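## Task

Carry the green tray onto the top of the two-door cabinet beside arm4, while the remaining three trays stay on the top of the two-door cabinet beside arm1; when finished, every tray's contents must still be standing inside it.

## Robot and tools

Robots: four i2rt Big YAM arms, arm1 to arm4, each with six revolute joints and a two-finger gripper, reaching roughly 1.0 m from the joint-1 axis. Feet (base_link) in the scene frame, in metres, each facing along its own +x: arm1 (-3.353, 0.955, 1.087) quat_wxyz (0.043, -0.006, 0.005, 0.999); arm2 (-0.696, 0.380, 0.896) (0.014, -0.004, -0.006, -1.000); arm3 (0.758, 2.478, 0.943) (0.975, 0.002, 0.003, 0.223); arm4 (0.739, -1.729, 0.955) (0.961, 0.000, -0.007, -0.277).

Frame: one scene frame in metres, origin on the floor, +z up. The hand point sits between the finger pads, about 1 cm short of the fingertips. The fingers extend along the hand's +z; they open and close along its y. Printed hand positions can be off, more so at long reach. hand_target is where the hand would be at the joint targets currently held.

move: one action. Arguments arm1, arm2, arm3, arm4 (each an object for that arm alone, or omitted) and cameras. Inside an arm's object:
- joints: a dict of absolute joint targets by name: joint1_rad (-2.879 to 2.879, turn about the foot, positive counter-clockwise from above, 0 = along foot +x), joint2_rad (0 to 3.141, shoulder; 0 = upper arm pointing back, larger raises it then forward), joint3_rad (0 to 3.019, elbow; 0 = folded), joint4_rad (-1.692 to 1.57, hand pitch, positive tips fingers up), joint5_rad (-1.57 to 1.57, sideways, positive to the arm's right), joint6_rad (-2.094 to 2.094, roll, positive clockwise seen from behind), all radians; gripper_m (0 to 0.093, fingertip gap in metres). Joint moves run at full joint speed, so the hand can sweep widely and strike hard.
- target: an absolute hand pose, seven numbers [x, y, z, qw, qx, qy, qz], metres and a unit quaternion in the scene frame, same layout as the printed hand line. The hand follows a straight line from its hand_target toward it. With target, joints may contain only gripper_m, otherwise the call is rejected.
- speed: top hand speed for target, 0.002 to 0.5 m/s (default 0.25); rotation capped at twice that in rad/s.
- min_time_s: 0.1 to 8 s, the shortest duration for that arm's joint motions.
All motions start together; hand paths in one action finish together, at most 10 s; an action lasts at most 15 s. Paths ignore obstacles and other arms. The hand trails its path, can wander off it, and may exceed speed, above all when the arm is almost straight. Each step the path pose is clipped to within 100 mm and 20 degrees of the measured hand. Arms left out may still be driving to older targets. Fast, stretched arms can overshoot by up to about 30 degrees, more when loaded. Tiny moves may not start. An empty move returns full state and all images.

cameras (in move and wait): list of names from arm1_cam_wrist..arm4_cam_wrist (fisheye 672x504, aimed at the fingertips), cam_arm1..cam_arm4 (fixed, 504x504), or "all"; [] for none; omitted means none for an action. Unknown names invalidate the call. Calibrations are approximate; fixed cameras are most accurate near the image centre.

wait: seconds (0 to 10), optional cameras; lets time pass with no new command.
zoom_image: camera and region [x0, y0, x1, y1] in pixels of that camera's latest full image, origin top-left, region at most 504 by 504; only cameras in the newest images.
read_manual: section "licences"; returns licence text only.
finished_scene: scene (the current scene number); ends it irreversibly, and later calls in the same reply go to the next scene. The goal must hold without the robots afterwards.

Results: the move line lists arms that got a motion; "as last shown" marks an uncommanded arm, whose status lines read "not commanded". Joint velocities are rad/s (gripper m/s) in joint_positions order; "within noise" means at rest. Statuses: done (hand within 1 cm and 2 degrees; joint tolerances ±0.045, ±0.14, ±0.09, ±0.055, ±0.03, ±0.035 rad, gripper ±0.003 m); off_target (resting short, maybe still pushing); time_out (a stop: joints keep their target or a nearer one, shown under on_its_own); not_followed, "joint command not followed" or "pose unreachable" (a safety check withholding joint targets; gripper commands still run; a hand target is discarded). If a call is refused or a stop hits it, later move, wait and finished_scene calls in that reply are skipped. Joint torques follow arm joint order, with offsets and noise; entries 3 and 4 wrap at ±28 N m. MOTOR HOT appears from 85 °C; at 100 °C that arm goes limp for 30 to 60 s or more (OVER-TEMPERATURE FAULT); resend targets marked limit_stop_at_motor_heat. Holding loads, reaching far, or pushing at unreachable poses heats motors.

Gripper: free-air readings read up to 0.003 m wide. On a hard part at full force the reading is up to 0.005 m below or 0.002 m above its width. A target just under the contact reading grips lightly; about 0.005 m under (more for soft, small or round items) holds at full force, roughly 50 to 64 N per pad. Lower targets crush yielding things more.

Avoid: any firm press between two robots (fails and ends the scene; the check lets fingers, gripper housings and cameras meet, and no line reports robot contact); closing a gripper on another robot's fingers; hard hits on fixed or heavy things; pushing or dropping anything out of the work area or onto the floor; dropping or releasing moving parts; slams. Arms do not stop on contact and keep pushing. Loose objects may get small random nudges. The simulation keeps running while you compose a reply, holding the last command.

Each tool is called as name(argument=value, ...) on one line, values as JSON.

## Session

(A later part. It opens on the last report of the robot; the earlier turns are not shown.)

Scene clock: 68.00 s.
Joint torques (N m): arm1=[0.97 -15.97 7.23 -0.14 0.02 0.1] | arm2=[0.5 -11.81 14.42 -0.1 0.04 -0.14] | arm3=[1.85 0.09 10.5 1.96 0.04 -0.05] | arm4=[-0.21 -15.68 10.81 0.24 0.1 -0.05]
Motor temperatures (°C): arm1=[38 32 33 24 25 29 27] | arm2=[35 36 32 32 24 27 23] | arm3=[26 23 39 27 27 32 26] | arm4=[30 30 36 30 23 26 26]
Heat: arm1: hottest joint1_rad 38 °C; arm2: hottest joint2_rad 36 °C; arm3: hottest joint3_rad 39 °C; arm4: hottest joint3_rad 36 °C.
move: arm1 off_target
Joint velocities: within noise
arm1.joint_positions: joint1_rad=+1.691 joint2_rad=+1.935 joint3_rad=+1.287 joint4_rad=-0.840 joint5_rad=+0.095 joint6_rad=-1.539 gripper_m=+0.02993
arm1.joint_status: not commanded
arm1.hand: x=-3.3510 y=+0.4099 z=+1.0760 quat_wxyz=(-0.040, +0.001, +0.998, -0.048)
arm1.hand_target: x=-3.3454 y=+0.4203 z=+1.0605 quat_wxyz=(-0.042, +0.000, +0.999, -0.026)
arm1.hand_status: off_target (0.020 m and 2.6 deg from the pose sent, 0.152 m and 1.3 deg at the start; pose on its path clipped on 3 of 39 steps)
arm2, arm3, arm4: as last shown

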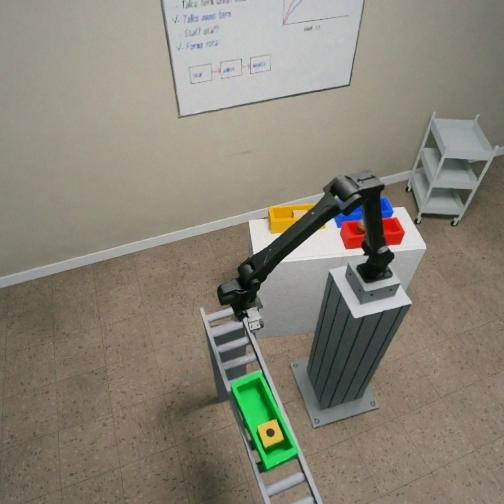

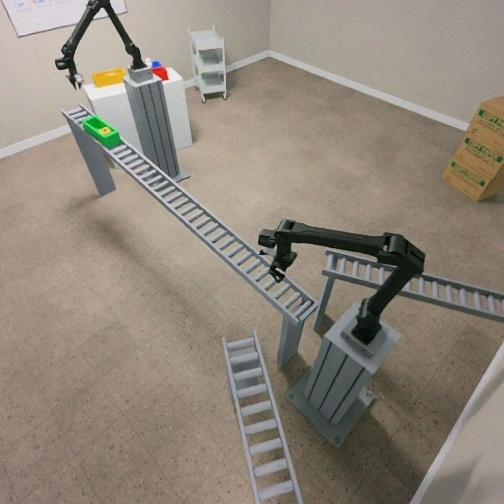

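move(arm2={"target": [-1.2, 0.33, 1.0, 0, 1, 0, 0], "speed": 0.25}, cameras=["cam_arm2"])

wait(seconds=1.5, cameras=["arm2_cam_wrist", "cam_arm2"])

Scene clock: 70.20 s.
Joint torques (N m): arm1=[0.62 -15.62 7.15 -0.1 0 0.09] | arm2=[0.5 -15.15 13.31 0.72 0.13 0.01] | arm3=[1.9 -0.26 10.45 1.96 0.07 -0.03] | arm4=[-0.32 -15.79 10.81 0.23 0.1 -0.06]
Motor temperatures (°C): arm1=[38 32 33 24 25 29 27] | arm2=[35 36 32 32 24 27 23] | arm3=[26 23 39 27 27 32 26] | arm4=[30 30 36 30 23 26 26]
Heat: arm1: hottest joint1_rad 38 °C; arm2: hottest joint2_rad 36 °C; arm3: hottest joint3_rad 39 °C; arm4: hottest joint3_rad 36 °C.
move: arm2 off_target
Joint velocities: within noise
arm1, arm3, arm4: as last shown
arm2.joint_positions: joint1_rad=+0.080 joint2_rad=+1.733 joint3_rad=+1.318 joint4_rad=-1.206 joint5_rad=+0.010 joint6_rad=+0.099 gripper_m=+0.09396
arm2.joint_status: not commanded
arm2.hand: x=-1.1802 y=+0.3311 z=+0.9921 quat_wxyz=(+0.002, -1.000, -0.004, -0.020)
arm2.hand_target: x=-1.1993 y=+0.3302 z=+1.0003 quat_wxyz=(+0.000, -1.000, +0.000, +0.000)
arm2.hand_status: off_target (0.021 m and 2.3 deg from the pose sent, 0.198 m and 17.8 deg at the start)

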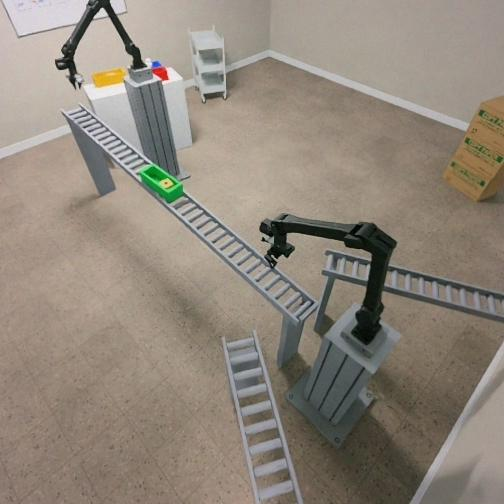

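Scene clock: 71.70 s.
Joint torques (N m): arm1=[0.79 -15.5 7.34 -0.03 0.01 0.08] | arm2=[0.5 -15.27 13.38 0.75 0.13 0.02] | arm3=[1.9 -0.21 10.45 1.95 0.04 -0.04] | arm4=[-0.21 -15.79 10.78 0.23 0.1 -0.06]
Motor temperatures (°C): arm1=[38 32 33 24 25 29 27] | arm2=[35 36 32 32 24 27 23] | arm3=[26 23 39 27 27 32 26] | arm4=[30 30 36 30 23 26 26]
Heat: arm1: hottest joint1_rad 38 °C; arm2: hottest joint2_rad 36 °C; arm3: hottest joint3_rad 39 °C; arm4: hottest joint3_rad 36 °C.
Joint velocities: within noise
arm1.joint_positions: joint1_rad=+1.691 joint2_rad=+1.935 joint3_rad=+1.287 joint4_rad=-0.840 joint5_rad=+0.095 joint6_rad=-1.539 gripper_m=+0.02993
arm1.joint_status: not commanded
arm1.hand: x=-3.3510 y=+0.4099 z=+1.0760 quat_wxyz=(-0.040, +0.001, +0.998, -0.048)
arm1.hand_target: x=-3.3454 y=+0.4203 z=+1.0605 quat_wxyz=(-0.042, +0.000, +0.999, -0.026)
arm1.hand_status: not commanded
arm2.joint_positions: joint1_rad=+0.080 joint2_rad=+1.733 joint3_rad=+1.318 joint4_rad=-1.206 joint5_rad=+0.010 joint6_rad=+0.099 gripper_m=+0.09396
arm2.joint_status: not commanded
arm2.hand: x=-1.1802 y=+0.3311 z=+0.9921 quat_wxyz=(+0.002, -1.000, -0.004, -0.020)
arm2.hand_target: x=-1.1993 y=+0.3302 z=+1.0003 quat_wxyz=(+0.000, -1.000, +0.000, +0.000)
arm2.hand_status: off_target (0.021 m and 2.3 deg from the pose sent, 0.198 m and 17.8 deg at the start)
arm3.joint_positions: joint1_rad=-0.331 joint2_rad=+0.647 joint3_rad=+1.368 joint4_rad=-1.341 joint5_rad=+0.187 joint6_rad=+0.489 gripper_m=+0.09396
arm3.joint_status: not commanded
arm3.hand: x=+1.0113 y=+2.4730 z=+1.4646 quat_wxyz=(-0.457, -0.206, -0.864, -0.057)
arm3.hand_target: x=+1.0096 y=+2.4728 z=+1.4771 quat_wxyz=(-0.469, -0.206, -0.857, -0.062)
arm3.hand_status: not commanded
arm4.joint_positions: joint1_rad=+1.150 joint2_rad=+1.703 joint3_rad=+1.098 joint4_rad=-0.999 joint5_rad=-0.014 joint6_rad=+0.011 gripper_m=+0.09397
arm4.joint_status: not commanded
arm4.hand: x=+1.1073 y=-1.4799 z=+0.9907 quat_wxyz=(+0.012, +0.285, -0.959, +0.003)
arm4.hand_target: x=+1.1196 y=-1.4703 z=+1.0003 quat_wxyz=(+0.000, +0.292, -0.956, +0.000)
arm4.hand_status: not commanded
wait: 1.50 s; at rest by 0.27 s
arm2_cam_wrist: T_world_to_cam=[[0.07344, 0.9954, -0.06154, -0.18174], [0.88133, -0.03589, 0.47113, 0.63297], [0.46676, -0.08884, -0.87991, 1.55738]] pos_world=[-1.27142, 0.34198, 1.06096]

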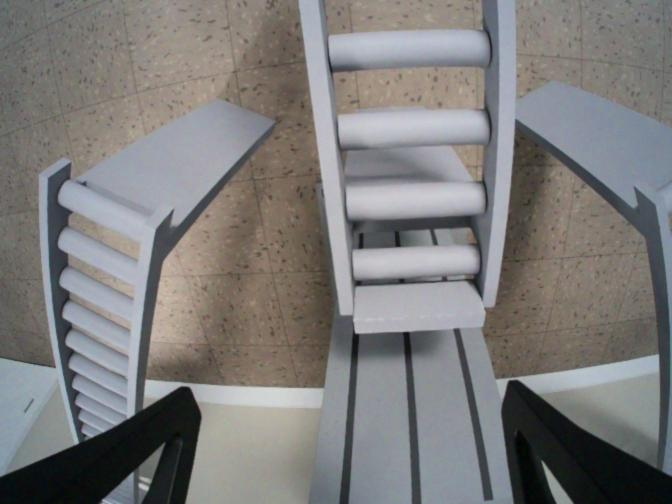

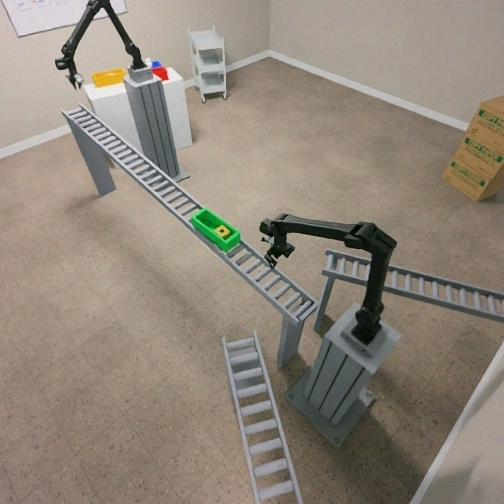

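wait(seconds=3, cameras=["arm2_cam_wrist", "cam_arm2"])

Scene clock: 75.57 s.
Joint torques (N m): arm1=[0.79 -15.97 7.28 -0.05 0 0.1] | arm2=[0.56 -15.21 13.41 0.75 0.13 0.01] | arm3=[1.61 -0.38 10.4 1.98 0.05 -0.06] | arm4=[-0.15 -15.74 10.8 0.24 0.09 -0.06]
Motor temperatures (°C): arm1=[38 32 33 24 25 29 27] | arm2=[35 36 33 32 24 27 23] | arm3=[26 23 39 27 27 32 26] | arm4=[30 30 36 30 23 26 26]
Heat: arm1: hottest joint1_rad 38 °C; arm2: hottest joint2_rad 36 °C; arm3: hottest joint3_rad 39 °C; arm4: hottest joint3_rad 36 °C.
Joint velocities: within noise
arm1.joint_positions: joint1_rad=+1.691 joint2_rad=+1.935 joint3_rad=+1.287 joint4_rad=-0.840 joint5_rad=+0.095 joint6_rad=-1.539 gripper_m=+0.02993
arm1.joint_status: not commanded
arm1.hand: x=-3.3510 y=+0.4099 z=+1.0760 quat_wxyz=(-0.040, +0.001, +0.998, -0.048)
arm1.hand_target: x=-3.3454 y=+0.4203 z=+1.0605 quat_wxyz=(-0.042, +0.000, +0.999, -0.026)
arm1.hand_status: not commanded
arm2.joint_positions: joint1_rad=+0.080 joint2_rad=+1.733 joint3_rad=+1.318 joint4_rad=-1.206 joint5_rad=+0.010 joint6_rad=+0.099 gripper_m=+0.09396
arm2.joint_status: not commanded
arm2.hand: x=-1.1802 y=+0.3311 z=+0.9921 quat_wxyz=(+0.002, -1.000, -0.004, -0.020)
arm2.hand_target: x=-1.1993 y=+0.3302 z=+1.0003 quat_wxyz=(+0.000, -1.000, +0.000, +0.000)
arm2.hand_status: off_target (0.021 m and 2.3 deg from the pose sent, 0.198 m and 17.8 deg at the start)
arm3.joint_positions: joint1_rad=-0.331 joint2_rad=+0.647 joint3_rad=+1.368 joint4_rad=-1.341 joint5_rad=+0.187 joint6_rad=+0.489 gripper_m=+0.09396
arm3.joint_status: not commanded
arm3.hand: x=+1.0113 y=+2.4730 z=+1.4646 quat_wxyz=(-0.457, -0.206, -0.864, -0.057)
arm3.hand_target: x=+1.0096 y=+2.4728 z=+1.4771 quat_wxyz=(-0.469, -0.206, -0.857, -0.062)
arm3.hand_status: not commanded
arm4.joint_positions: joint1_rad=+1.150 joint2_rad=+1.703 joint3_rad=+1.098 joint4_rad=-0.999 joint5_rad=-0.014 joint6_rad=+0.011 gripper_m=+0.09397
arm4.joint_status: not commanded
arm4.hand: x=+1.1073 y=-1.4799 z=+0.9907 quat_wxyz=(+0.012, +0.285, -0.959, +0.003)
arm4.hand_target: x=+1.1196 y=-1.4703 z=+1.0003 quat_wxyz=(+0.000, +0.292, -0.956, +0.000)
arm4.hand_status: not commanded
wait: 3.00 s; at rest from the start
arm2_cam_wrist: T_world_to_cam=[[0.07344, 0.9954, -0.06154, -0.18174], [0.88133, -0.03589, 0.47113, 0.63297], [0.46676, -0.08884, -0.87991, 1.55738]] pos_world=[-1.27142, 0.34198, 1.06096]

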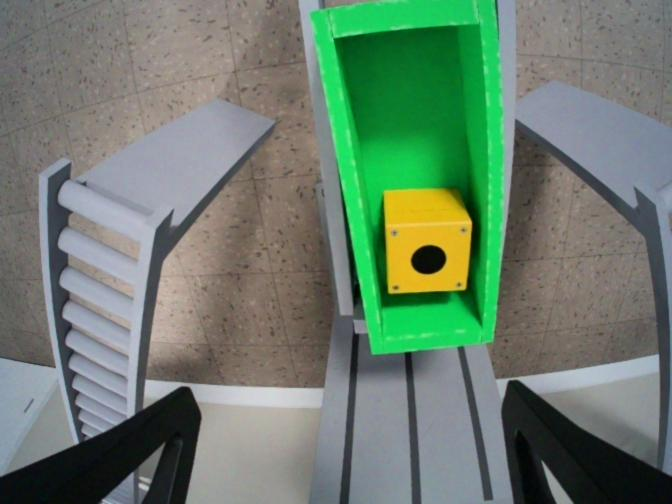

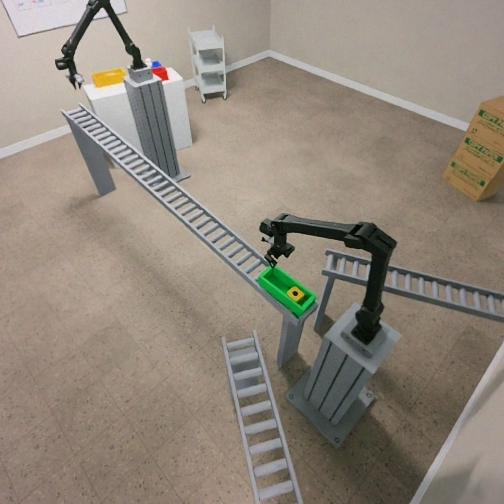

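move(arm2={"target": [-1.165, 0.437, 0.865, 0.0014, 0.9978, 0.0392, -0.05], "speed": 0.2, "joints": {"gripper_m": 0.07}}, cameras=["arm2_cam_wrist", "cam_arm2"])

Scene clock: 81.93 s.
Joint torques (N m): arm1=[0.21 -15.97 7.34 -0.13 0 0.1] | arm2=[0.26 -14.21 8.08 1.03 0 -0.13] | arm3=[1.73 -0.03 10.47 1.98 0.05 -0.05] | arm4=[-0.26 -15.68 10.82 0.24 0.09 -0.06]
Motor temperatures (°C): arm1=[38 32 33 24 25 29 27] | arm2=[34 36 34 32 24 27 23] | arm3=[26 23 40 27 27 32 26] | arm4=[30 30 36 30 23 26 26]
Heat: arm1: hottest joint1_rad 38 °C; arm2: hottest joint2_rad 36 °C; arm3: hottest joint3_rad 40 °C; arm4: hottest joint3_rad 36 °C.
move: arm2 done
Joint velocities: within noise
arm1, arm3, arm4: as last shown
arm2.joint_positions: joint1_rad=-0.145 joint2_rad=+1.797 joint3_rad=+1.030 joint4_rad=-0.711 joint5_rad=-0.005 joint6_rad=-0.195 gripper_m=+0.07008
arm2.joint_status: all done
arm2.hand: x=-1.1641 y=+0.4345 z=+0.8712 quat_wxyz=(-0.001, -0.998, -0.039, +0.051)
arm2.hand_target: x=-1.1648 y=+0.4369 z=+0.8650 quat_wxyz=(-0.001, -0.998, -0.039, +0.050)
arm2.hand_status: done (0.007 m and 0.1 deg from the pose sent, 0.166 m and 8.9 deg at the start)
arm2_cam_wrist: T_world_to_cam=[[-0.00436, 0.99728, -0.07353, -0.37417], [0.93885, 0.0294, 0.34307, 0.82954], [0.3443, -0.06754, -0.93643, 1.35012]] pos_world=[-1.2453, 0.43995, 0.95218]

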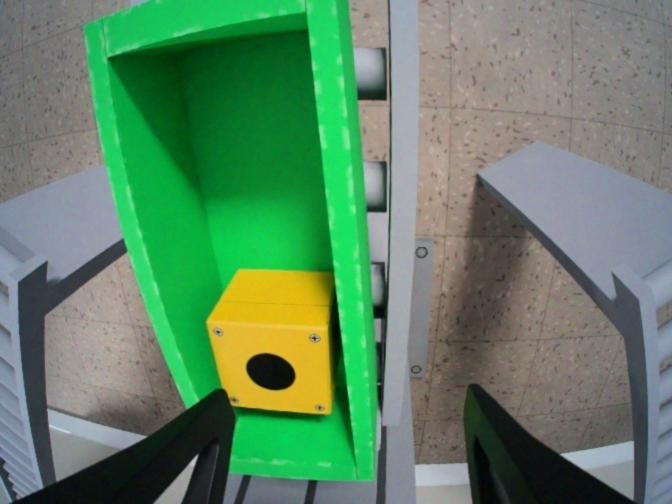

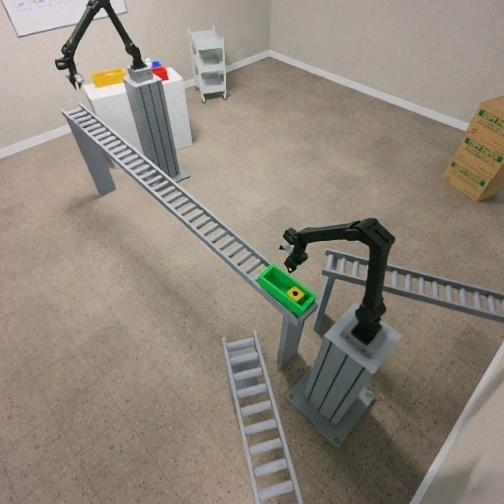

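move(arm2={"target": [-1.168, 0.436, 0.757, 0.0014, 0.9982, 0.0392, -0.045], "speed": 0.15}, cameras=["arm2_cam_wrist"])

Scene clock: 84.63 s.
Joint torques (N m): arm1=[0.67 -15.91 7.28 -0.08 0.01 0.09] | arm2=[0.38 -15.38 6.89 0.98 0.08 -0.12] | arm3=[1.9 -0.26 10.48 2.04 0.07 -0.07] | arm4=[-0.21 -15.68 10.82 0.2 0.09 -0.06]
Motor temperatures (°C): arm1=[38 32 33 24 25 29 27] | arm2=[34 36 34 32 24 27 23] | arm3=[26 23 40 27 27 32 26] | arm4=[30 30 36 30 23 26 26]
Heat: arm1: hottest joint1_rad 38 °C; arm2: hottest joint2_rad 36 °C; arm3: hottest joint3_rad 40 °C; arm4: hottest joint3_rad 36 °C.
move: arm2 done
Joint velocities: within noise
arm1, arm3, arm4: as last shown
arm2.joint_positions: joint1_rad=-0.145 joint2_rad=+2.040 joint3_rad=+1.010 joint4_rad=-0.467 joint5_rad=-0.005 joint6_rad=-0.195 gripper_m=+0.07008
arm2.joint_status: not commanded
arm2.hand: x=-1.1628 y=+0.4330 z=+0.7616 quat_wxyz=(-0.002, -0.998, -0.039, +0.041)
arm2.hand_target: x=-1.1678 y=+0.4359 z=+0.7571 quat_wxyz=(-0.001, -0.998, -0.039, +0.045)
arm2.hand_status: done (0.008 m and 0.5 deg from the pose sent, 0.114 m and 0.7 deg at the start)
arm2_cam_wrist: T_world_to_cam=[[-0.00358, 0.99711, -0.07588, -0.37802], [0.93216, 0.0308, 0.36073, 0.84417], [0.36202, -0.06944, -0.92958, 1.26315]] pos_world=[-1.24555, 0.43864, 0.841]

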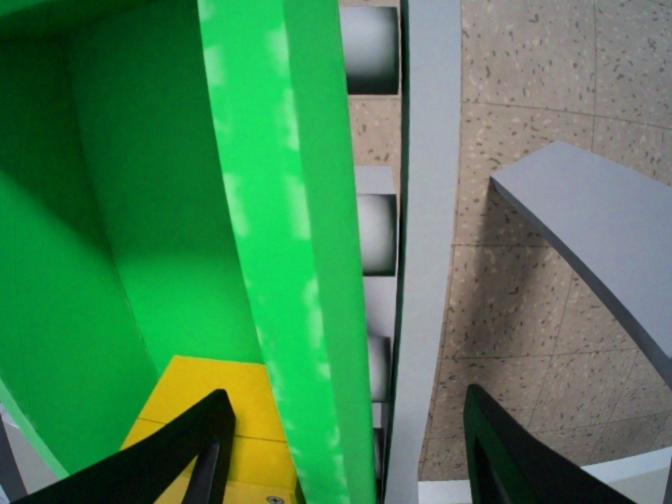

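move(arm2={"joints": {"gripper_m": 0.022}})

move(arm2={"joints": {"gripper_m": 0.003}}, cameras=["arm2_cam_wrist", "cam_arm2"])

Scene clock: 86.00 s.
Joint torques (N m): arm1=[0.32 -15.91 7.34 -0.08 0.02 0.09] | arm2=[0.32 -15.62 6.91 1.03 0.08 -0.13] | arm3=[1.85 -0.21 10.51 2.02 0.08 -0.05] | arm4=[-0.26 -15.85 10.84 0.23 0.1 -0.07]
Motor temperatures (°C): arm1=[38 31 33 24 25 29 27] | arm2=[34 36 33 32 24 27 23] | arm3=[26 23 40 27 27 32 26] | arm4=[30 30 36 30 23 26 26]
Heat: arm1: hottest joint1_rad 38 °C; arm2: hottest joint2_rad 36 °C; arm3: hottest joint3_rad 40 °C; arm4: hottest joint3_rad 36 °C.
move: arm2 done
Joint velocities: within noise
arm1, arm3, arm4: as last shown
arm2.joint_positions: joint1_rad=-0.145 joint2_rad=+2.040 joint3_rad=+1.010 joint4_rad=-0.467 joint5_rad=-0.005 joint6_rad=-0.195 gripper_m=+0.02217
arm2.joint_status: all done
arm2.hand: x=-1.1628 y=+0.4330 z=+0.7616 quat_wxyz=(-0.002, -0.998, -0.039, +0.041)
arm2.hand_target: x=-1.1678 y=+0.4359 z=+0.7571 quat_wxyz=(-0.001, -0.998, -0.039, +0.045)
arm2.hand_status: not commanded
pictures: none

Scene clock: 86.53 s.
Joint torques (N m): arm1=[0.67 -15.91 7.32 -0.13 0.01 0.11] | arm2=[0.38 -15.56 6.87 0.98 0.05 -0.14] | arm3=[1.73 -0.21 10.54 2.04 0.04 -0.05] | arm4=[-0.21 -15.74 10.8 0.24 0.1 -0.07]
Motor temperatures (°C): arm1=[38 31 33 24 25 29 27] | arm2=[34 36 33 32 24 27 23] | arm3=[26 23 40 27 27 31 26] | arm4=[30 30 36 30 23 26 26]
Heat: arm1: hottest joint1_rad 38 °C; arm2: hottest joint2_rad 36 °C; arm3: hottest joint3_rad 40 °C; arm4: hottest joint3_rad 36 °C.
move: arm2 off_target
Joint velocities: within noise
arm1, arm3, arm4: as last shown
arm2.joint_positions: joint1_rad=-0.144 joint2_rad=+2.040 joint3_rad=+1.010 joint4_rad=-0.466 joint5_rad=-0.004 joint6_rad=-0.195 gripper_m=+0.01081
arm2.joint_status: gripper_m off_target (ended at +0.01083, target +0.00300)
arm2.hand: x=-1.1631 y=+0.4327 z=+0.7616 quat_wxyz=(-0.002, -0.998, -0.039, +0.042)
arm2.hand_target: x=-1.1678 y=+0.4360 z=+0.7571 quat_wxyz=(-0.001, -0.998, -0.039, +0.045)
arm2.hand_status: not commanded
arm2_cam_wrist: T_world_to_cam=[[-0.0047, 0.99721, -0.07456, -0.38006], [0.93251, 0.0313, 0.35978, 0.84535], [0.36111, -0.06784, -0.93005, 1.26184]] pos_world=[-1.24575, 0.43815, 0.8411]

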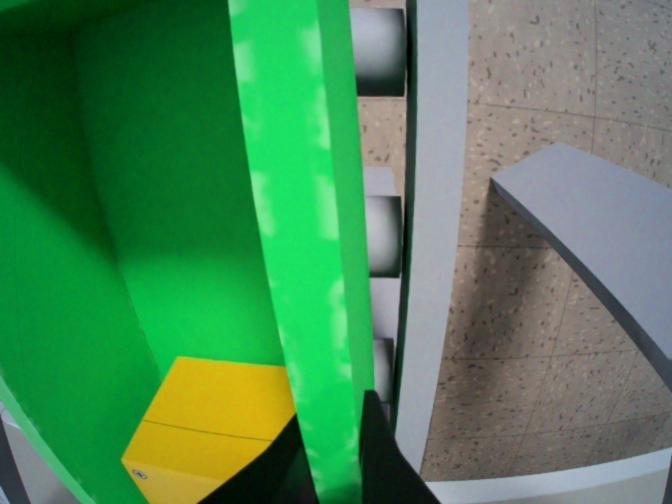

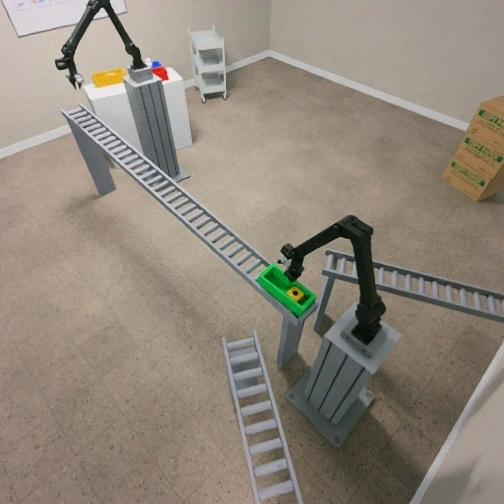

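move(arm2={"target": [-1.175, 0.434, 0.92, 0.0014, 0.9978, 0.0392, -0.05], "speed": 0.15}, cameras=["cam_arm2"])

zoom_image(camera="cam_arm2", region=[200, 200, 400, 400])

Scene clock: 89.97 s.
Joint torques (N m): arm1=[0.67 -15.74 7.42 -0.05 0.02 0.09] | arm2=[0.85 -16.97 12.83 -0.16 -0.21 -0.06] | arm3=[1.73 0.03 10.47 1.98 0.06 -0.06] | arm4=[-0.21 -15.68 10.82 0.25 0.1 -0.06]
Motor temperatures (°C): arm1=[38 31 33 24 25 29 26] | arm2=[34 36 33 32 24 27 24] | arm3=[26 23 40 27 27 31 26] | arm4=[30 30 36 30 23 26 26]
Heat: arm1: hottest joint1_rad 38 °C; arm2: hottest joint2_rad 36 °C; arm3: hottest joint3_rad 40 °C; arm4: hottest joint3_rad 36 °C.
move: arm2 off_target
Joint velocities: within noise
arm1, arm3, arm4: as last shown
arm2.joint_positions: joint1_rad=-0.144 joint2_rad=+1.753 joint3_rad=+1.047 joint4_rad=-0.832 joint5_rad=+0.001 joint6_rad=-0.192 gripper_m=+0.01081
arm2.joint_status: not commanded
arm2.hand: x=-1.1490 y=+0.4339 z=+0.8937 quat_wxyz=(-0.002, -0.999, -0.038, +0.020)
arm2.hand_target: x=-1.1736 y=+0.4340 z=+0.9203 quat_wxyz=(-0.001, -0.998, -0.039, +0.050)
arm2.hand_status: off_target (0.037 m and 3.4 deg from the pose sent, 0.159 m and 1.0 deg at the start)

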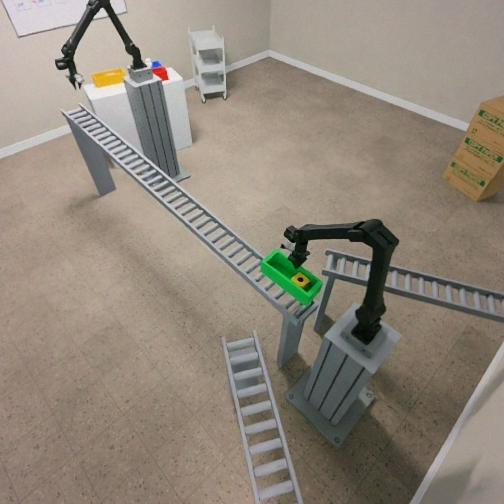

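Scaled by 2.520 from the camera's image (finer frame: 720x720).

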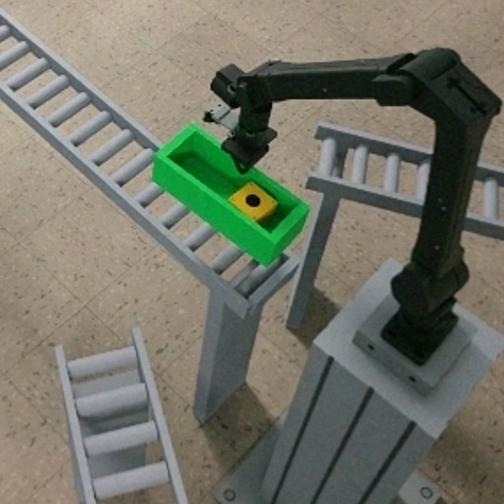

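move(arm2={"target": [-0.985, -0.015, 0.90, 0.019, 0.9686, -0.247, -0.045], "speed": 0.15}, cameras=["cam_arm2", "arm2_cam_wrist"])

zoom_image(camera="cam_arm2", region=[180, 220, 380, 420])

Scene clock: 94.93 s.
Joint torques (N m): arm1=[0.5 -15.85 7.28 -0.02 0 0.1] | arm2=[0.73 -16.44 13.48 0.1 0.11 0.07] | arm3=[1.96 0.03 10.48 1.98 0.04 -0.06] | arm4=[-0.32 -15.79 10.81 0.21 0.1 -0.05]
Motor temperatures (°C): arm1=[38 31 33 24 25 28 26] | arm2=[34 36 33 32 24 27 24] | arm3=[26 23 40 27 27 31 26] | arm4=[30 30 36 30 23 26 26]
Heat: arm1: hottest joint1_rad 38 °C; arm2: hottest joint2_rad 36 °C; arm3: hottest joint3_rad 40 °C; arm4: hottest joint3_rad 36 °C.
move: arm2 off_target
Joint velocities: within noise
arm1, arm3, arm4: as last shown
arm2.joint_positions: joint1_rad=+0.936 joint2_rad=+1.814 joint3_rad=+1.066 joint4_rad=-0.840 joint5_rad=+0.073 joint6_rad=+1.454 gripper_m=+0.01081
arm2.joint_status: not commanded
arm2.hand: x=-0.9670 y=+0.0141 z=+0.8765 quat_wxyz=(+0.014, -0.969, +0.243, +0.034)
arm2.hand_target: x=-0.9839 y=-0.0135 z=+0.9010 quat_wxyz=(-0.019, -0.968, +0.247, +0.045)
arm2.hand_status: off_target (0.042 m and 4.1 deg from the pose sent, 0.478 m and 33.1 deg at the start)
pictures: arm2_cam_wrist, cam_arm2
arm2_cam_wrist: T_world_to_cam=[[0.53547, 0.84224, -0.06255, 0.56083], [0.7966, -0.47907, 0.36869, 0.50211], [0.28055, -0.24725, -0.92745, 1.19182]] pos_world=[-1.03466, 0.06287, 0.95531]

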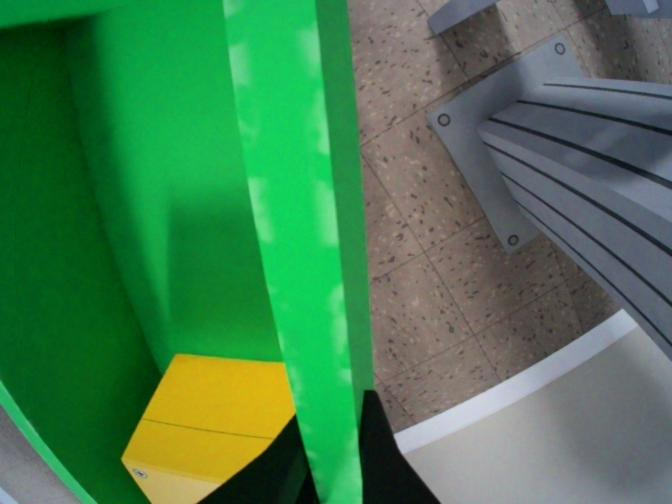

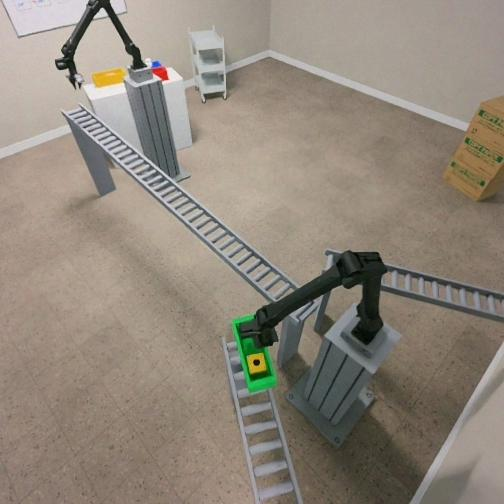

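Scaled by 2.520 from the camera's image (finer frame: 720x720).

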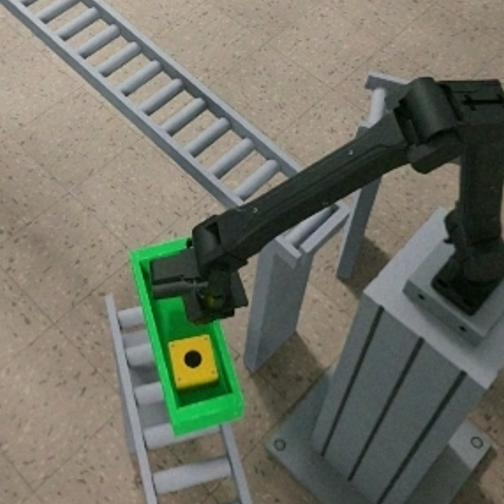

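move(arm2={"target": [-0.987, -0.022, 0.795, 0.019, 0.9686, -0.247, -0.045], "speed": 0.15}, cameras=["cam_arm2", "arm2_cam_wrist"])

zoom_image(camera="cam_arm2", region=[190, 260, 330, 400])

Scene clock: 96.87 s.
Joint torques (N m): arm1=[0.67 -16.26 7.32 -0.13 0.03 0.11] | arm2=[1.08 -18.96 9.55 0.96 0.1 0.02] | arm3=[1.55 -0.09 10.51 1.96 0.07 -0.06] | arm4=[-0.26 -15.74 10.84 0.21 0.1 -0.06]
Motor temperatures (°C): arm1=[38 31 33 24 25 28 26] | arm2=[34 36 33 32 24 26 24] | arm3=[26 23 40 27 27 31 26] | arm4=[30 30 36 30 23 26 26]
Heat: arm1: hottest joint1_rad 38 °C; arm2: hottest joint2_rad 36 °C; arm3: hottest joint3_rad 40 °C; arm4: hottest joint3_rad 36 °C.
move: arm2 off_target
Joint velocities: within noise
arm1, arm3, arm4: as last shown
arm2.joint_positions: joint1_rad=+0.936 joint2_rad=+2.037 joint3_rad=+1.066 joint4_rad=-0.624 joint5_rad=+0.073 joint6_rad=+1.461 gripper_m=+0.01081
arm2.joint_status: not commanded
arm2.hand: x=-0.9722 y=+0.0067 z=+0.7776 quat_wxyz=(+0.018, -0.969, +0.246, +0.033)
arm2.hand_target: x=-0.9862 y=-0.0210 z=+0.7960 quat_wxyz=(-0.019, -0.968, +0.247, +0.045)
arm2.hand_status: off_target (0.037 m and 4.4 deg from the pose sent, 0.091 m and 4.0 deg at the start)
pictures: arm2_cam_wrist, cam_arm2
arm2_cam_wrist: T_world_to_cam=[[0.54082, 0.83926, -0.05613, 0.56403], [0.79229, -0.48586, 0.36907, 0.53473], [0.28248, -0.24407, -0.9277, 1.10187]] pos_world=[-1.03995, 0.05537, 0.85652]

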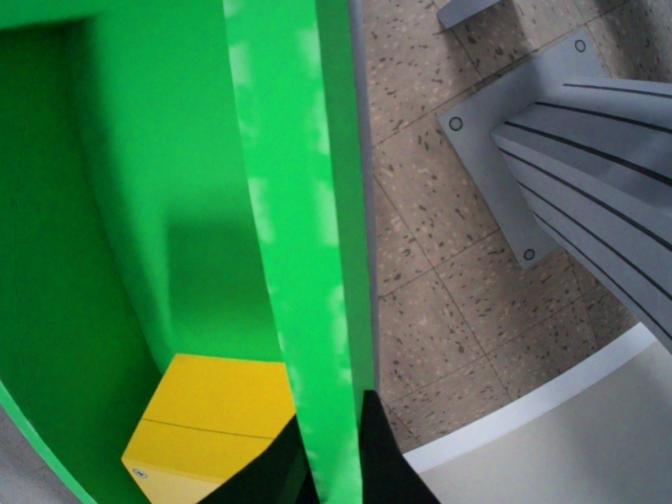

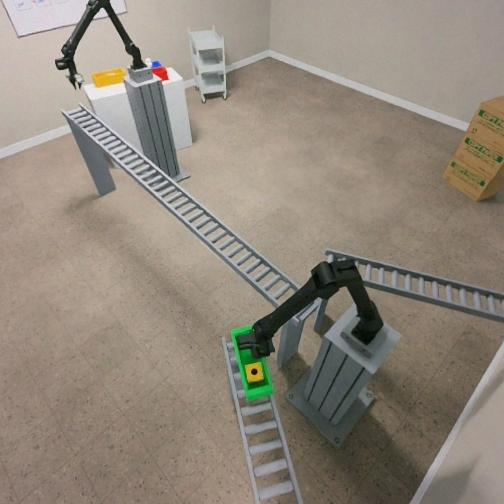

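Scaled by 3.600 from the camera's image (finer frame: 720x720).

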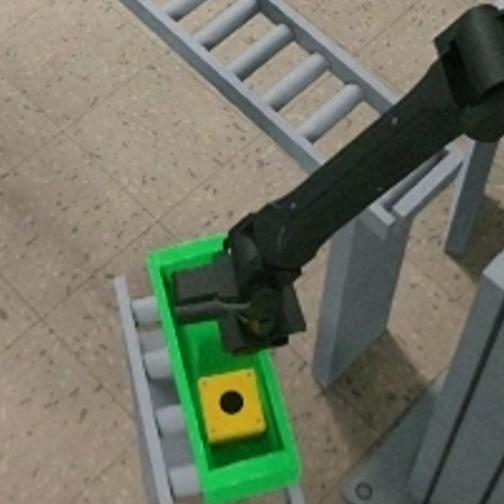

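move(arm2={"target": [-0.995, -0.038, 0.765, 0.019, 0.9686, -0.247, -0.045], "speed": 0.1}, cameras=["cam_arm2", "arm2_cam_wrist"])

zoom_image(camera="cam_arm2", region=[190, 290, 330, 430])

Scene clock: 99.27 s.
Joint torques (N m): arm1=[0.32 -15.62 7.36 -0.1 0.01 0.1] | arm2=[0.91 -19.37 9.65 0.84 0.22 0] | arm3=[1.73 0.03 10.51 1.92 0.06 -0.04] | arm4=[-0.09 -15.91 10.84 0.25 0.1 -0.06]
Motor temperatures (°C): arm1=[38 31 33 24 25 28 26] | arm2=[34 36 33 32 24 26 24] | arm3=[26 23 40 27 27 31 25] | arm4=[30 30 36 30 23 26 26]
Heat: arm1: hottest joint1_rad 38 °C; arm2: hottest joint2_rad 36 °C; arm3: hottest joint3_rad 40 °C; arm4: hottest joint3_rad 36 °C.
move: arm2 off_target
Joint velocities: within noise
arm1.joint_positions: joint1_rad=+1.691 joint2_rad=+1.935 joint3_rad=+1.287 joint4_rad=-0.840 joint5_rad=+0.095 joint6_rad=-1.539 gripper_m=+0.02993
arm1.joint_status: not commanded
arm1.hand: x=-3.3510 y=+0.4099 z=+1.0760 quat_wxyz=(-0.040, +0.001, +0.998, -0.048)
arm1.hand_target: x=-3.3454 y=+0.4203 z=+1.0605 quat_wxyz=(-0.042, +0.000, +0.999, -0.026)
arm1.hand_status: not commanded
arm2.joint_positions: joint1_rad=+0.940 joint2_rad=+2.124 joint3_rad=+1.120 joint4_rad=-0.586 joint5_rad=+0.071 joint6_rad=+1.466 gripper_m=+0.01081
arm2.joint_status: not commanded
arm2.hand: x=-0.9798 y=-0.0083 z=+0.7494 quat_wxyz=(+0.015, -0.968, +0.246, +0.033)
arm2.hand_target: x=-0.9943 y=-0.0371 z=+0.7663 quat_wxyz=(-0.019, -0.968, +0.247, +0.045)
arm2.hand_status: off_target (0.037 m and 4.2 deg from the pose sent, 0.052 m and 4.4 deg at the start)
arm3.joint_positions: joint1_rad=-0.331 joint2_rad=+0.647 joint3_rad=+1.368 joint4_rad=-1.341 joint5_rad=+0.187 joint6_rad=+0.489 gripper_m=+0.09396
arm3.joint_status: not commanded
arm3.hand: x=+1.0113 y=+2.4730 z=+1.4646 quat_wxyz=(-0.457, -0.206, -0.864, -0.057)
arm3.hand_target: x=+1.0096 y=+2.4728 z=+1.4771 quat_wxyz=(-0.469, -0.206, -0.857, -0.062)
arm3.hand_status: not commanded
arm4.joint_positions: joint1_rad=+1.150 joint2_rad=+1.703 joint3_rad=+1.098 joint4_rad=-0.999 joint5_rad=-0.014 joint6_rad=+0.011 gripper_m=+0.09397
arm4.joint_status: not commanded
arm4.hand: x=+1.1073 y=-1.4799 z=+0.9907 quat_wxyz=(+0.012, +0.285, -0.959, +0.003)
arm4.hand_target: x=+1.1196 y=-1.4703 z=+1.0003 quat_wxyz=(+0.000, +0.292, -0.956, +0.000)
arm4.hand_status: not commanded
pictures: arm2_cam_wrist, cam_arm2
arm2_cam_wrist: T_world_to_cam=[[0.54174, 0.83834, -0.06078, 0.58347], [0.79201, -0.48491, 0.37093, 0.54219], [0.28149, -0.24909, -0.92667, 1.0723]] pos_world=[-1.04735, 0.04086, 0.82801]

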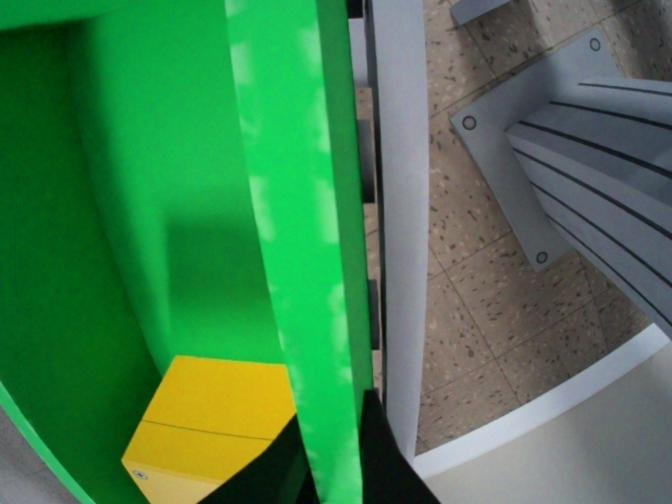

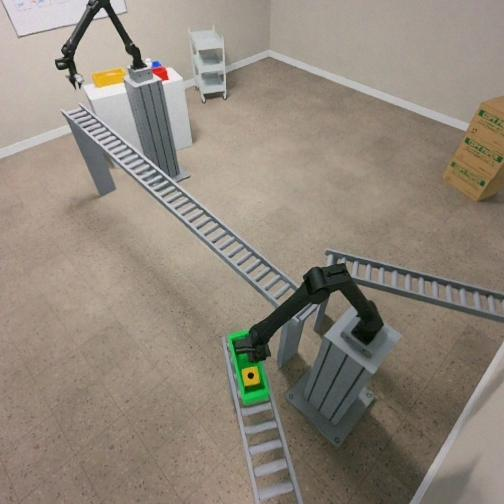

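Scaled by 3.600 from the camera's image (finer frame: 720x720).

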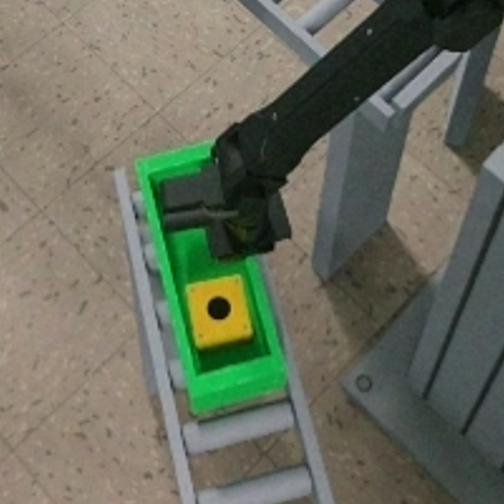

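move(arm2={"target": [-0.992, -0.035, 0.742, 0.019, 0.9686, -0.247, -0.045], "speed": 0.07}, cameras=["cam_arm2", "arm2_cam_wrist"])

zoom_image(camera="cam_arm2", region=[190, 300, 330, 440])

Scene clock: 100.63 s.
Joint torques (N m): arm1=[0.09 -15.91 7.34 -0.17 -0.01 0.07] | arm2=[1.08 -16.67 8.96 1.13 0.46 0.04] | arm3=[1.73 0.03 10.55 1.89 0.07 -0.04] | arm4=[-0.26 -15.74 10.82 0.24 0.11 -0.06]
Motor temperatures (°C): arm1=[38 31 33 24 25 28 26] | arm2=[34 36 33 32 24 26 24] | arm3=[26 23 40 27 27 31 25] | arm4=[30 30 36 30 23 26 26]
Heat: arm1: hottest joint1_rad 38 °C; arm2: hottest joint2_rad 36 °C; arm3: hottest joint3_rad 40 °C; arm4: hottest joint3_rad 36 °C.
move: arm2 off_target
Joint velocities: within noise
arm1, arm3, arm4: as last shown
arm2.joint_positions: joint1_rad=+0.942 joint2_rad=+2.137 joint3_rad=+1.120 joint4_rad=-0.537 joint5_rad=+0.066 joint6_rad=+1.466 gripper_m=+0.01081
arm2.joint_status: not commanded
arm2.hand: x=-0.9829 y=-0.0166 z=+0.7436 quat_wxyz=(-0.003, -0.969, +0.246, +0.036)
arm2.hand_target: x=-0.9916 y=-0.0344 z=+0.7426 quat_wxyz=(-0.019, -0.968, +0.247, +0.045)
arm2.hand_status: off_target (0.021 m and 2.1 deg from the pose sent, 0.030 m and 4.2 deg at the start)
pictures: arm2_cam_wrist, cam_arm2
arm2_cam_wrist: T_world_to_cam=[[0.53848, 0.83704, -0.097, 0.6154], [0.79916, -0.4708, 0.37375, 0.54807], [0.26718, -0.27877, -0.92244, 1.04804]] pos_world=[-1.04939, 0.03508, 0.8216]

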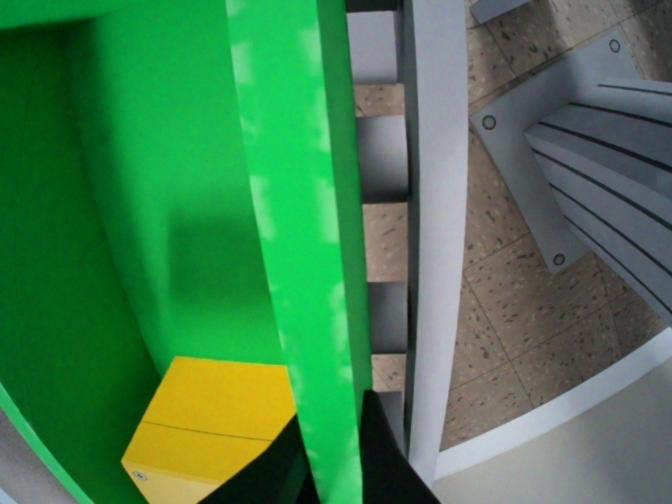

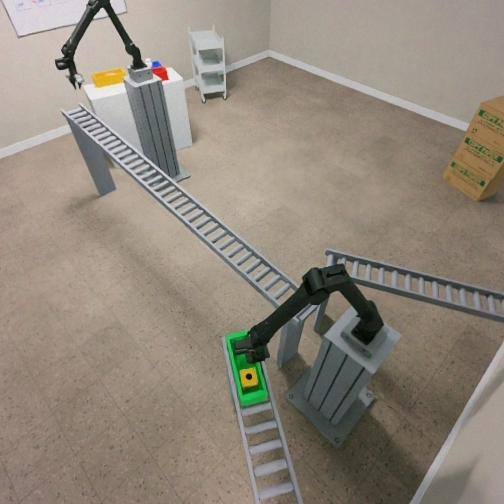

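Scaled by 3.600 from the camera's image (finer frame: 720x720).

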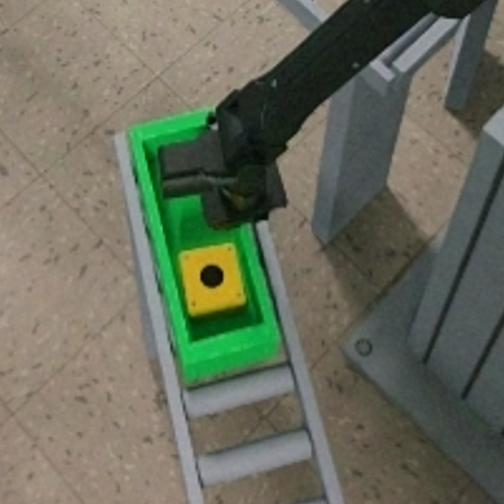

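move(arm2={"joints": {"gripper_m": 0.03}})

move(arm2={"target": [-0.985, -0.018, 0.91, 0.005, 0.969, -0.247, -0.036], "speed": 0.5}, cameras=["cam_arm2", "arm2_cam_wrist"])

Scene clock: 101.93 s.
Joint torques (N m): arm1=[0.32 -15.74 7.27 -0.2 0.03 0.1] | arm2=[0.97 -16.62 8.42 0.87 0.33 0.01] | arm3=[1.61 0.09 10.54 1.96 0.07 -0.05] | arm4=[-0.21 -15.79 10.84 0.24 0.1 -0.06]
Motor temperatures (°C): arm1=[38 31 33 24 25 28 26] | arm2=[34 36 33 32 24 26 24] | arm3=[26 23 40 27 27 31 25] | arm4=[30 30 37 30 23 26 26]
Heat: arm1: hottest joint1_rad 38 °C; arm2: hottest joint2_rad 36 °C; arm3: hottest joint3_rad 40 °C; arm4: hottest joint3_rad 37 °C.
move: arm2 done
Joint velocities: within noise
arm1, arm3, arm4: as last shown
arm2.joint_positions: joint1_rad=+0.942 joint2_rad=+2.137 joint3_rad=+1.129 joint4_rad=-0.530 joint5_rad=+0.069 joint6_rad=+1.468 gripper_m=+0.02990
arm2.joint_status: all done
arm2.hand: x=-0.9875 y=-0.0223 z=+0.7458 quat_wxyz=(-0.010, -0.968, +0.247, +0.041)
arm2.hand_target: x=-0.9916 y=-0.0346 z=+0.7428 quat_wxyz=(-0.019, -0.968, +0.247, +0.045)
arm2.hand_status: not commanded
pictures: none

Scene clock: 103.27 s.
Joint torques (N m): arm1=[0.15 -15.38 7.23 -0.09 0.01 0.08] | arm2=[0.32 -14.39 10.84 0.02 0.16 -0.1] | arm3=[1.61 -0.09 10.5 2.02 0.08 -0.06] | arm4=[-0.26 -15.85 10.81 0.25 0.09 -0.06]
Motor temperatures (°C): arm1=[38 31 33 24 25 28 26] | arm2=[34 36 33 32 24 26 24] | arm3=[26 23 40 27 27 31 25] | arm4=[30 30 37 30 23 26 26]
Heat: arm1: hottest joint1_rad 38 °C; arm2: hottest joint2_rad 36 °C; arm3: hottest joint3_rad 40 °C; arm4: hottest joint3_rad 37 °C.
move: arm2 done
Joint velocities: within noise
arm1, arm3, arm4: as last shown
arm2.joint_positions: joint1_rad=+0.942 joint2_rad=+1.795 joint3_rad=+1.155 joint4_rad=-0.905 joint5_rad=+0.065 joint6_rad=+1.468 gripper_m=+0.02994
arm2.joint_status: not commanded
arm2.hand: x=-0.9803 y=-0.0131 z=+0.9114 quat_wxyz=(-0.008, -0.968, +0.247, +0.038)
arm2.hand_target: x=-0.9850 y=-0.0178 z=+0.9100 quat_wxyz=(-0.005, -0.968, +0.247, +0.036)
arm2.hand_status: done (0.007 m and 0.4 deg from the pose sent, 0.164 m and 0.8 deg at the start; pose on its path clipped on 2 of 40 steps)
pictures: arm2_cam_wrist, cam_arm2
arm2_cam_wrist: T_world_to_cam=[[0.53952, 0.83514, -0.10707, 0.63764], [0.80027, -0.46911, 0.3735, 0.48624], [0.2617, -0.28719, -0.92143, 1.19666]] pos_world=[-1.0463, 0.03926, 0.9893]

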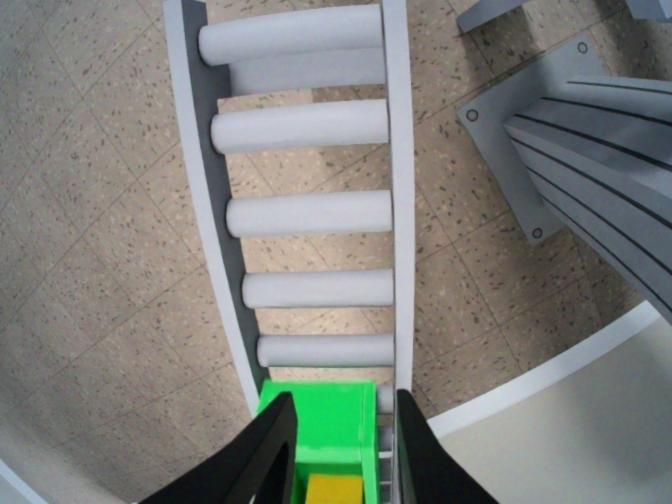

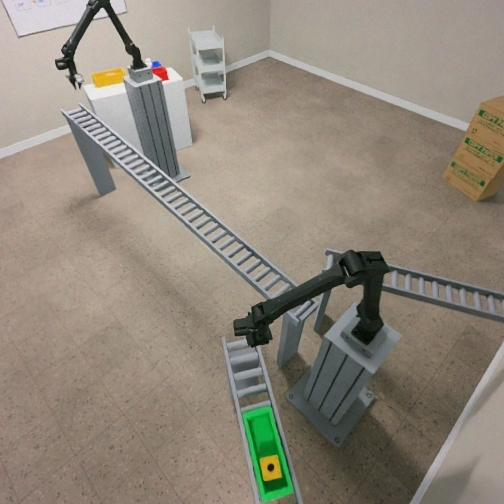

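wait(seconds=4, cameras=["cam_arm4", "arm4_cam_wrist"])

zoom_image(camera="cam_arm4", region=[100, 150, 450, 500])

Scene clock: 107.60 s.
Joint torques (N m): arm1=[0.73 -15.62 7.34 -0.2 0.03 0.09] | arm2=[0.32 -14.45 10.8 0.01 0.16 -0.1] | arm3=[1.73 -0.09 10.52 1.94 0.07 -0.07] | arm4=[-0.26 -15.68 10.81 0.18 0.11 -0.06]
Motor temperatures (°C): arm1=[38 31 33 24 25 28 26] | arm2=[34 36 33 32 24 26 24] | arm3=[26 23 40 27 27 31 25] | arm4=[30 30 37 30 23 26 26]
Heat: arm1: hottest joint1_rad 38 °C; arm2: hottest joint2_rad 36 °C; arm3: hottest joint3_rad 40 °C; arm4: hottest joint3_rad 37 °C.
Joint velocities: within noise
arm1.joint_positions: joint1_rad=+1.691 joint2_rad=+1.935 joint3_rad=+1.287 joint4_rad=-0.840 joint5_rad=+0.095 joint6_rad=-1.539 gripper_m=+0.02993
arm1.joint_status: not commanded
arm1.hand: x=-3.3510 y=+0.4099 z=+1.0760 quat_wxyz=(-0.040, +0.001, +0.998, -0.048)
arm1.hand_target: x=-3.3454 y=+0.4203 z=+1.0605 quat_wxyz=(-0.042, +0.000, +0.999, -0.026)
arm1.hand_status: not commanded
arm2.joint_positions: joint1_rad=+0.942 joint2_rad=+1.795 joint3_rad=+1.155 joint4_rad=-0.905 joint5_rad=+0.065 joint6_rad=+1.468 gripper_m=+0.02994
arm2.joint_status: not commanded
arm2.hand: x=-0.9803 y=-0.0131 z=+0.9114 quat_wxyz=(-0.008, -0.968, +0.247, +0.038)
arm2.hand_target: x=-0.9850 y=-0.0178 z=+0.9100 quat_wxyz=(-0.005, -0.968, +0.247, +0.036)
arm2.hand_status: done (0.007 m and 0.4 deg from the pose sent, 0.164 m and 0.8 deg at the start; pose on its path clipped on 2 of 40 steps)
arm3.joint_positions: joint1_rad=-0.331 joint2_rad=+0.647 joint3_rad=+1.368 joint4_rad=-1.341 joint5_rad=+0.187 joint6_rad=+0.489 gripper_m=+0.09396
arm3.joint_status: not commanded
arm3.hand: x=+1.0113 y=+2.4730 z=+1.4646 quat_wxyz=(-0.457, -0.206, -0.864, -0.057)
arm3.hand_target: x=+1.0096 y=+2.4728 z=+1.4771 quat_wxyz=(-0.469, -0.206, -0.857, -0.062)
arm3.hand_status: not commanded
arm4.joint_positions: joint1_rad=+1.150 joint2_rad=+1.703 joint3_rad=+1.098 joint4_rad=-0.999 joint5_rad=-0.014 joint6_rad=+0.011 gripper_m=+0.09397
arm4.joint_status: not commanded
arm4.hand: x=+1.1073 y=-1.4799 z=+0.9907 quat_wxyz=(+0.012, +0.285, -0.959, +0.003)
arm4.hand_target: x=+1.1196 y=-1.4703 z=+1.0003 quat_wxyz=(+0.000, +0.292, -0.956, +0.000)
arm4.hand_status: not commanded
wait: 4.00 s; at rest from the start
pictures: arm4_cam_wrist, cam_arm4
arm4_cam_wrist: T_world_to_cam=[[0.47324, -0.8786, -0.06416, -1.75985], [-0.77562, -0.45009, 0.44253, -0.19606], [-0.41768, -0.15966, -0.89446, 1.21799]] pos_world=[1.18948, -1.43998, 1.06329]

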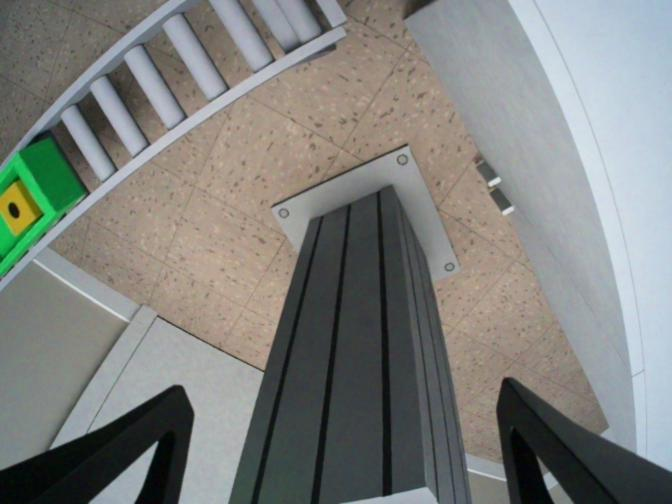

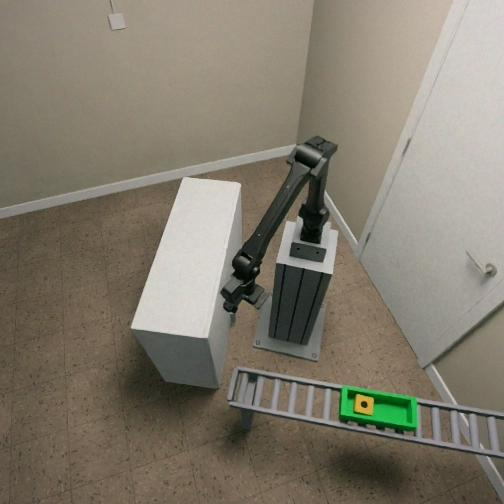

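Scaled by 1.440 from the camera's image (finer frame: 720x720).

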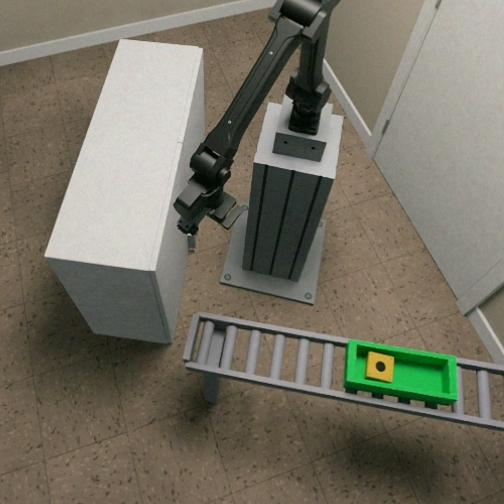

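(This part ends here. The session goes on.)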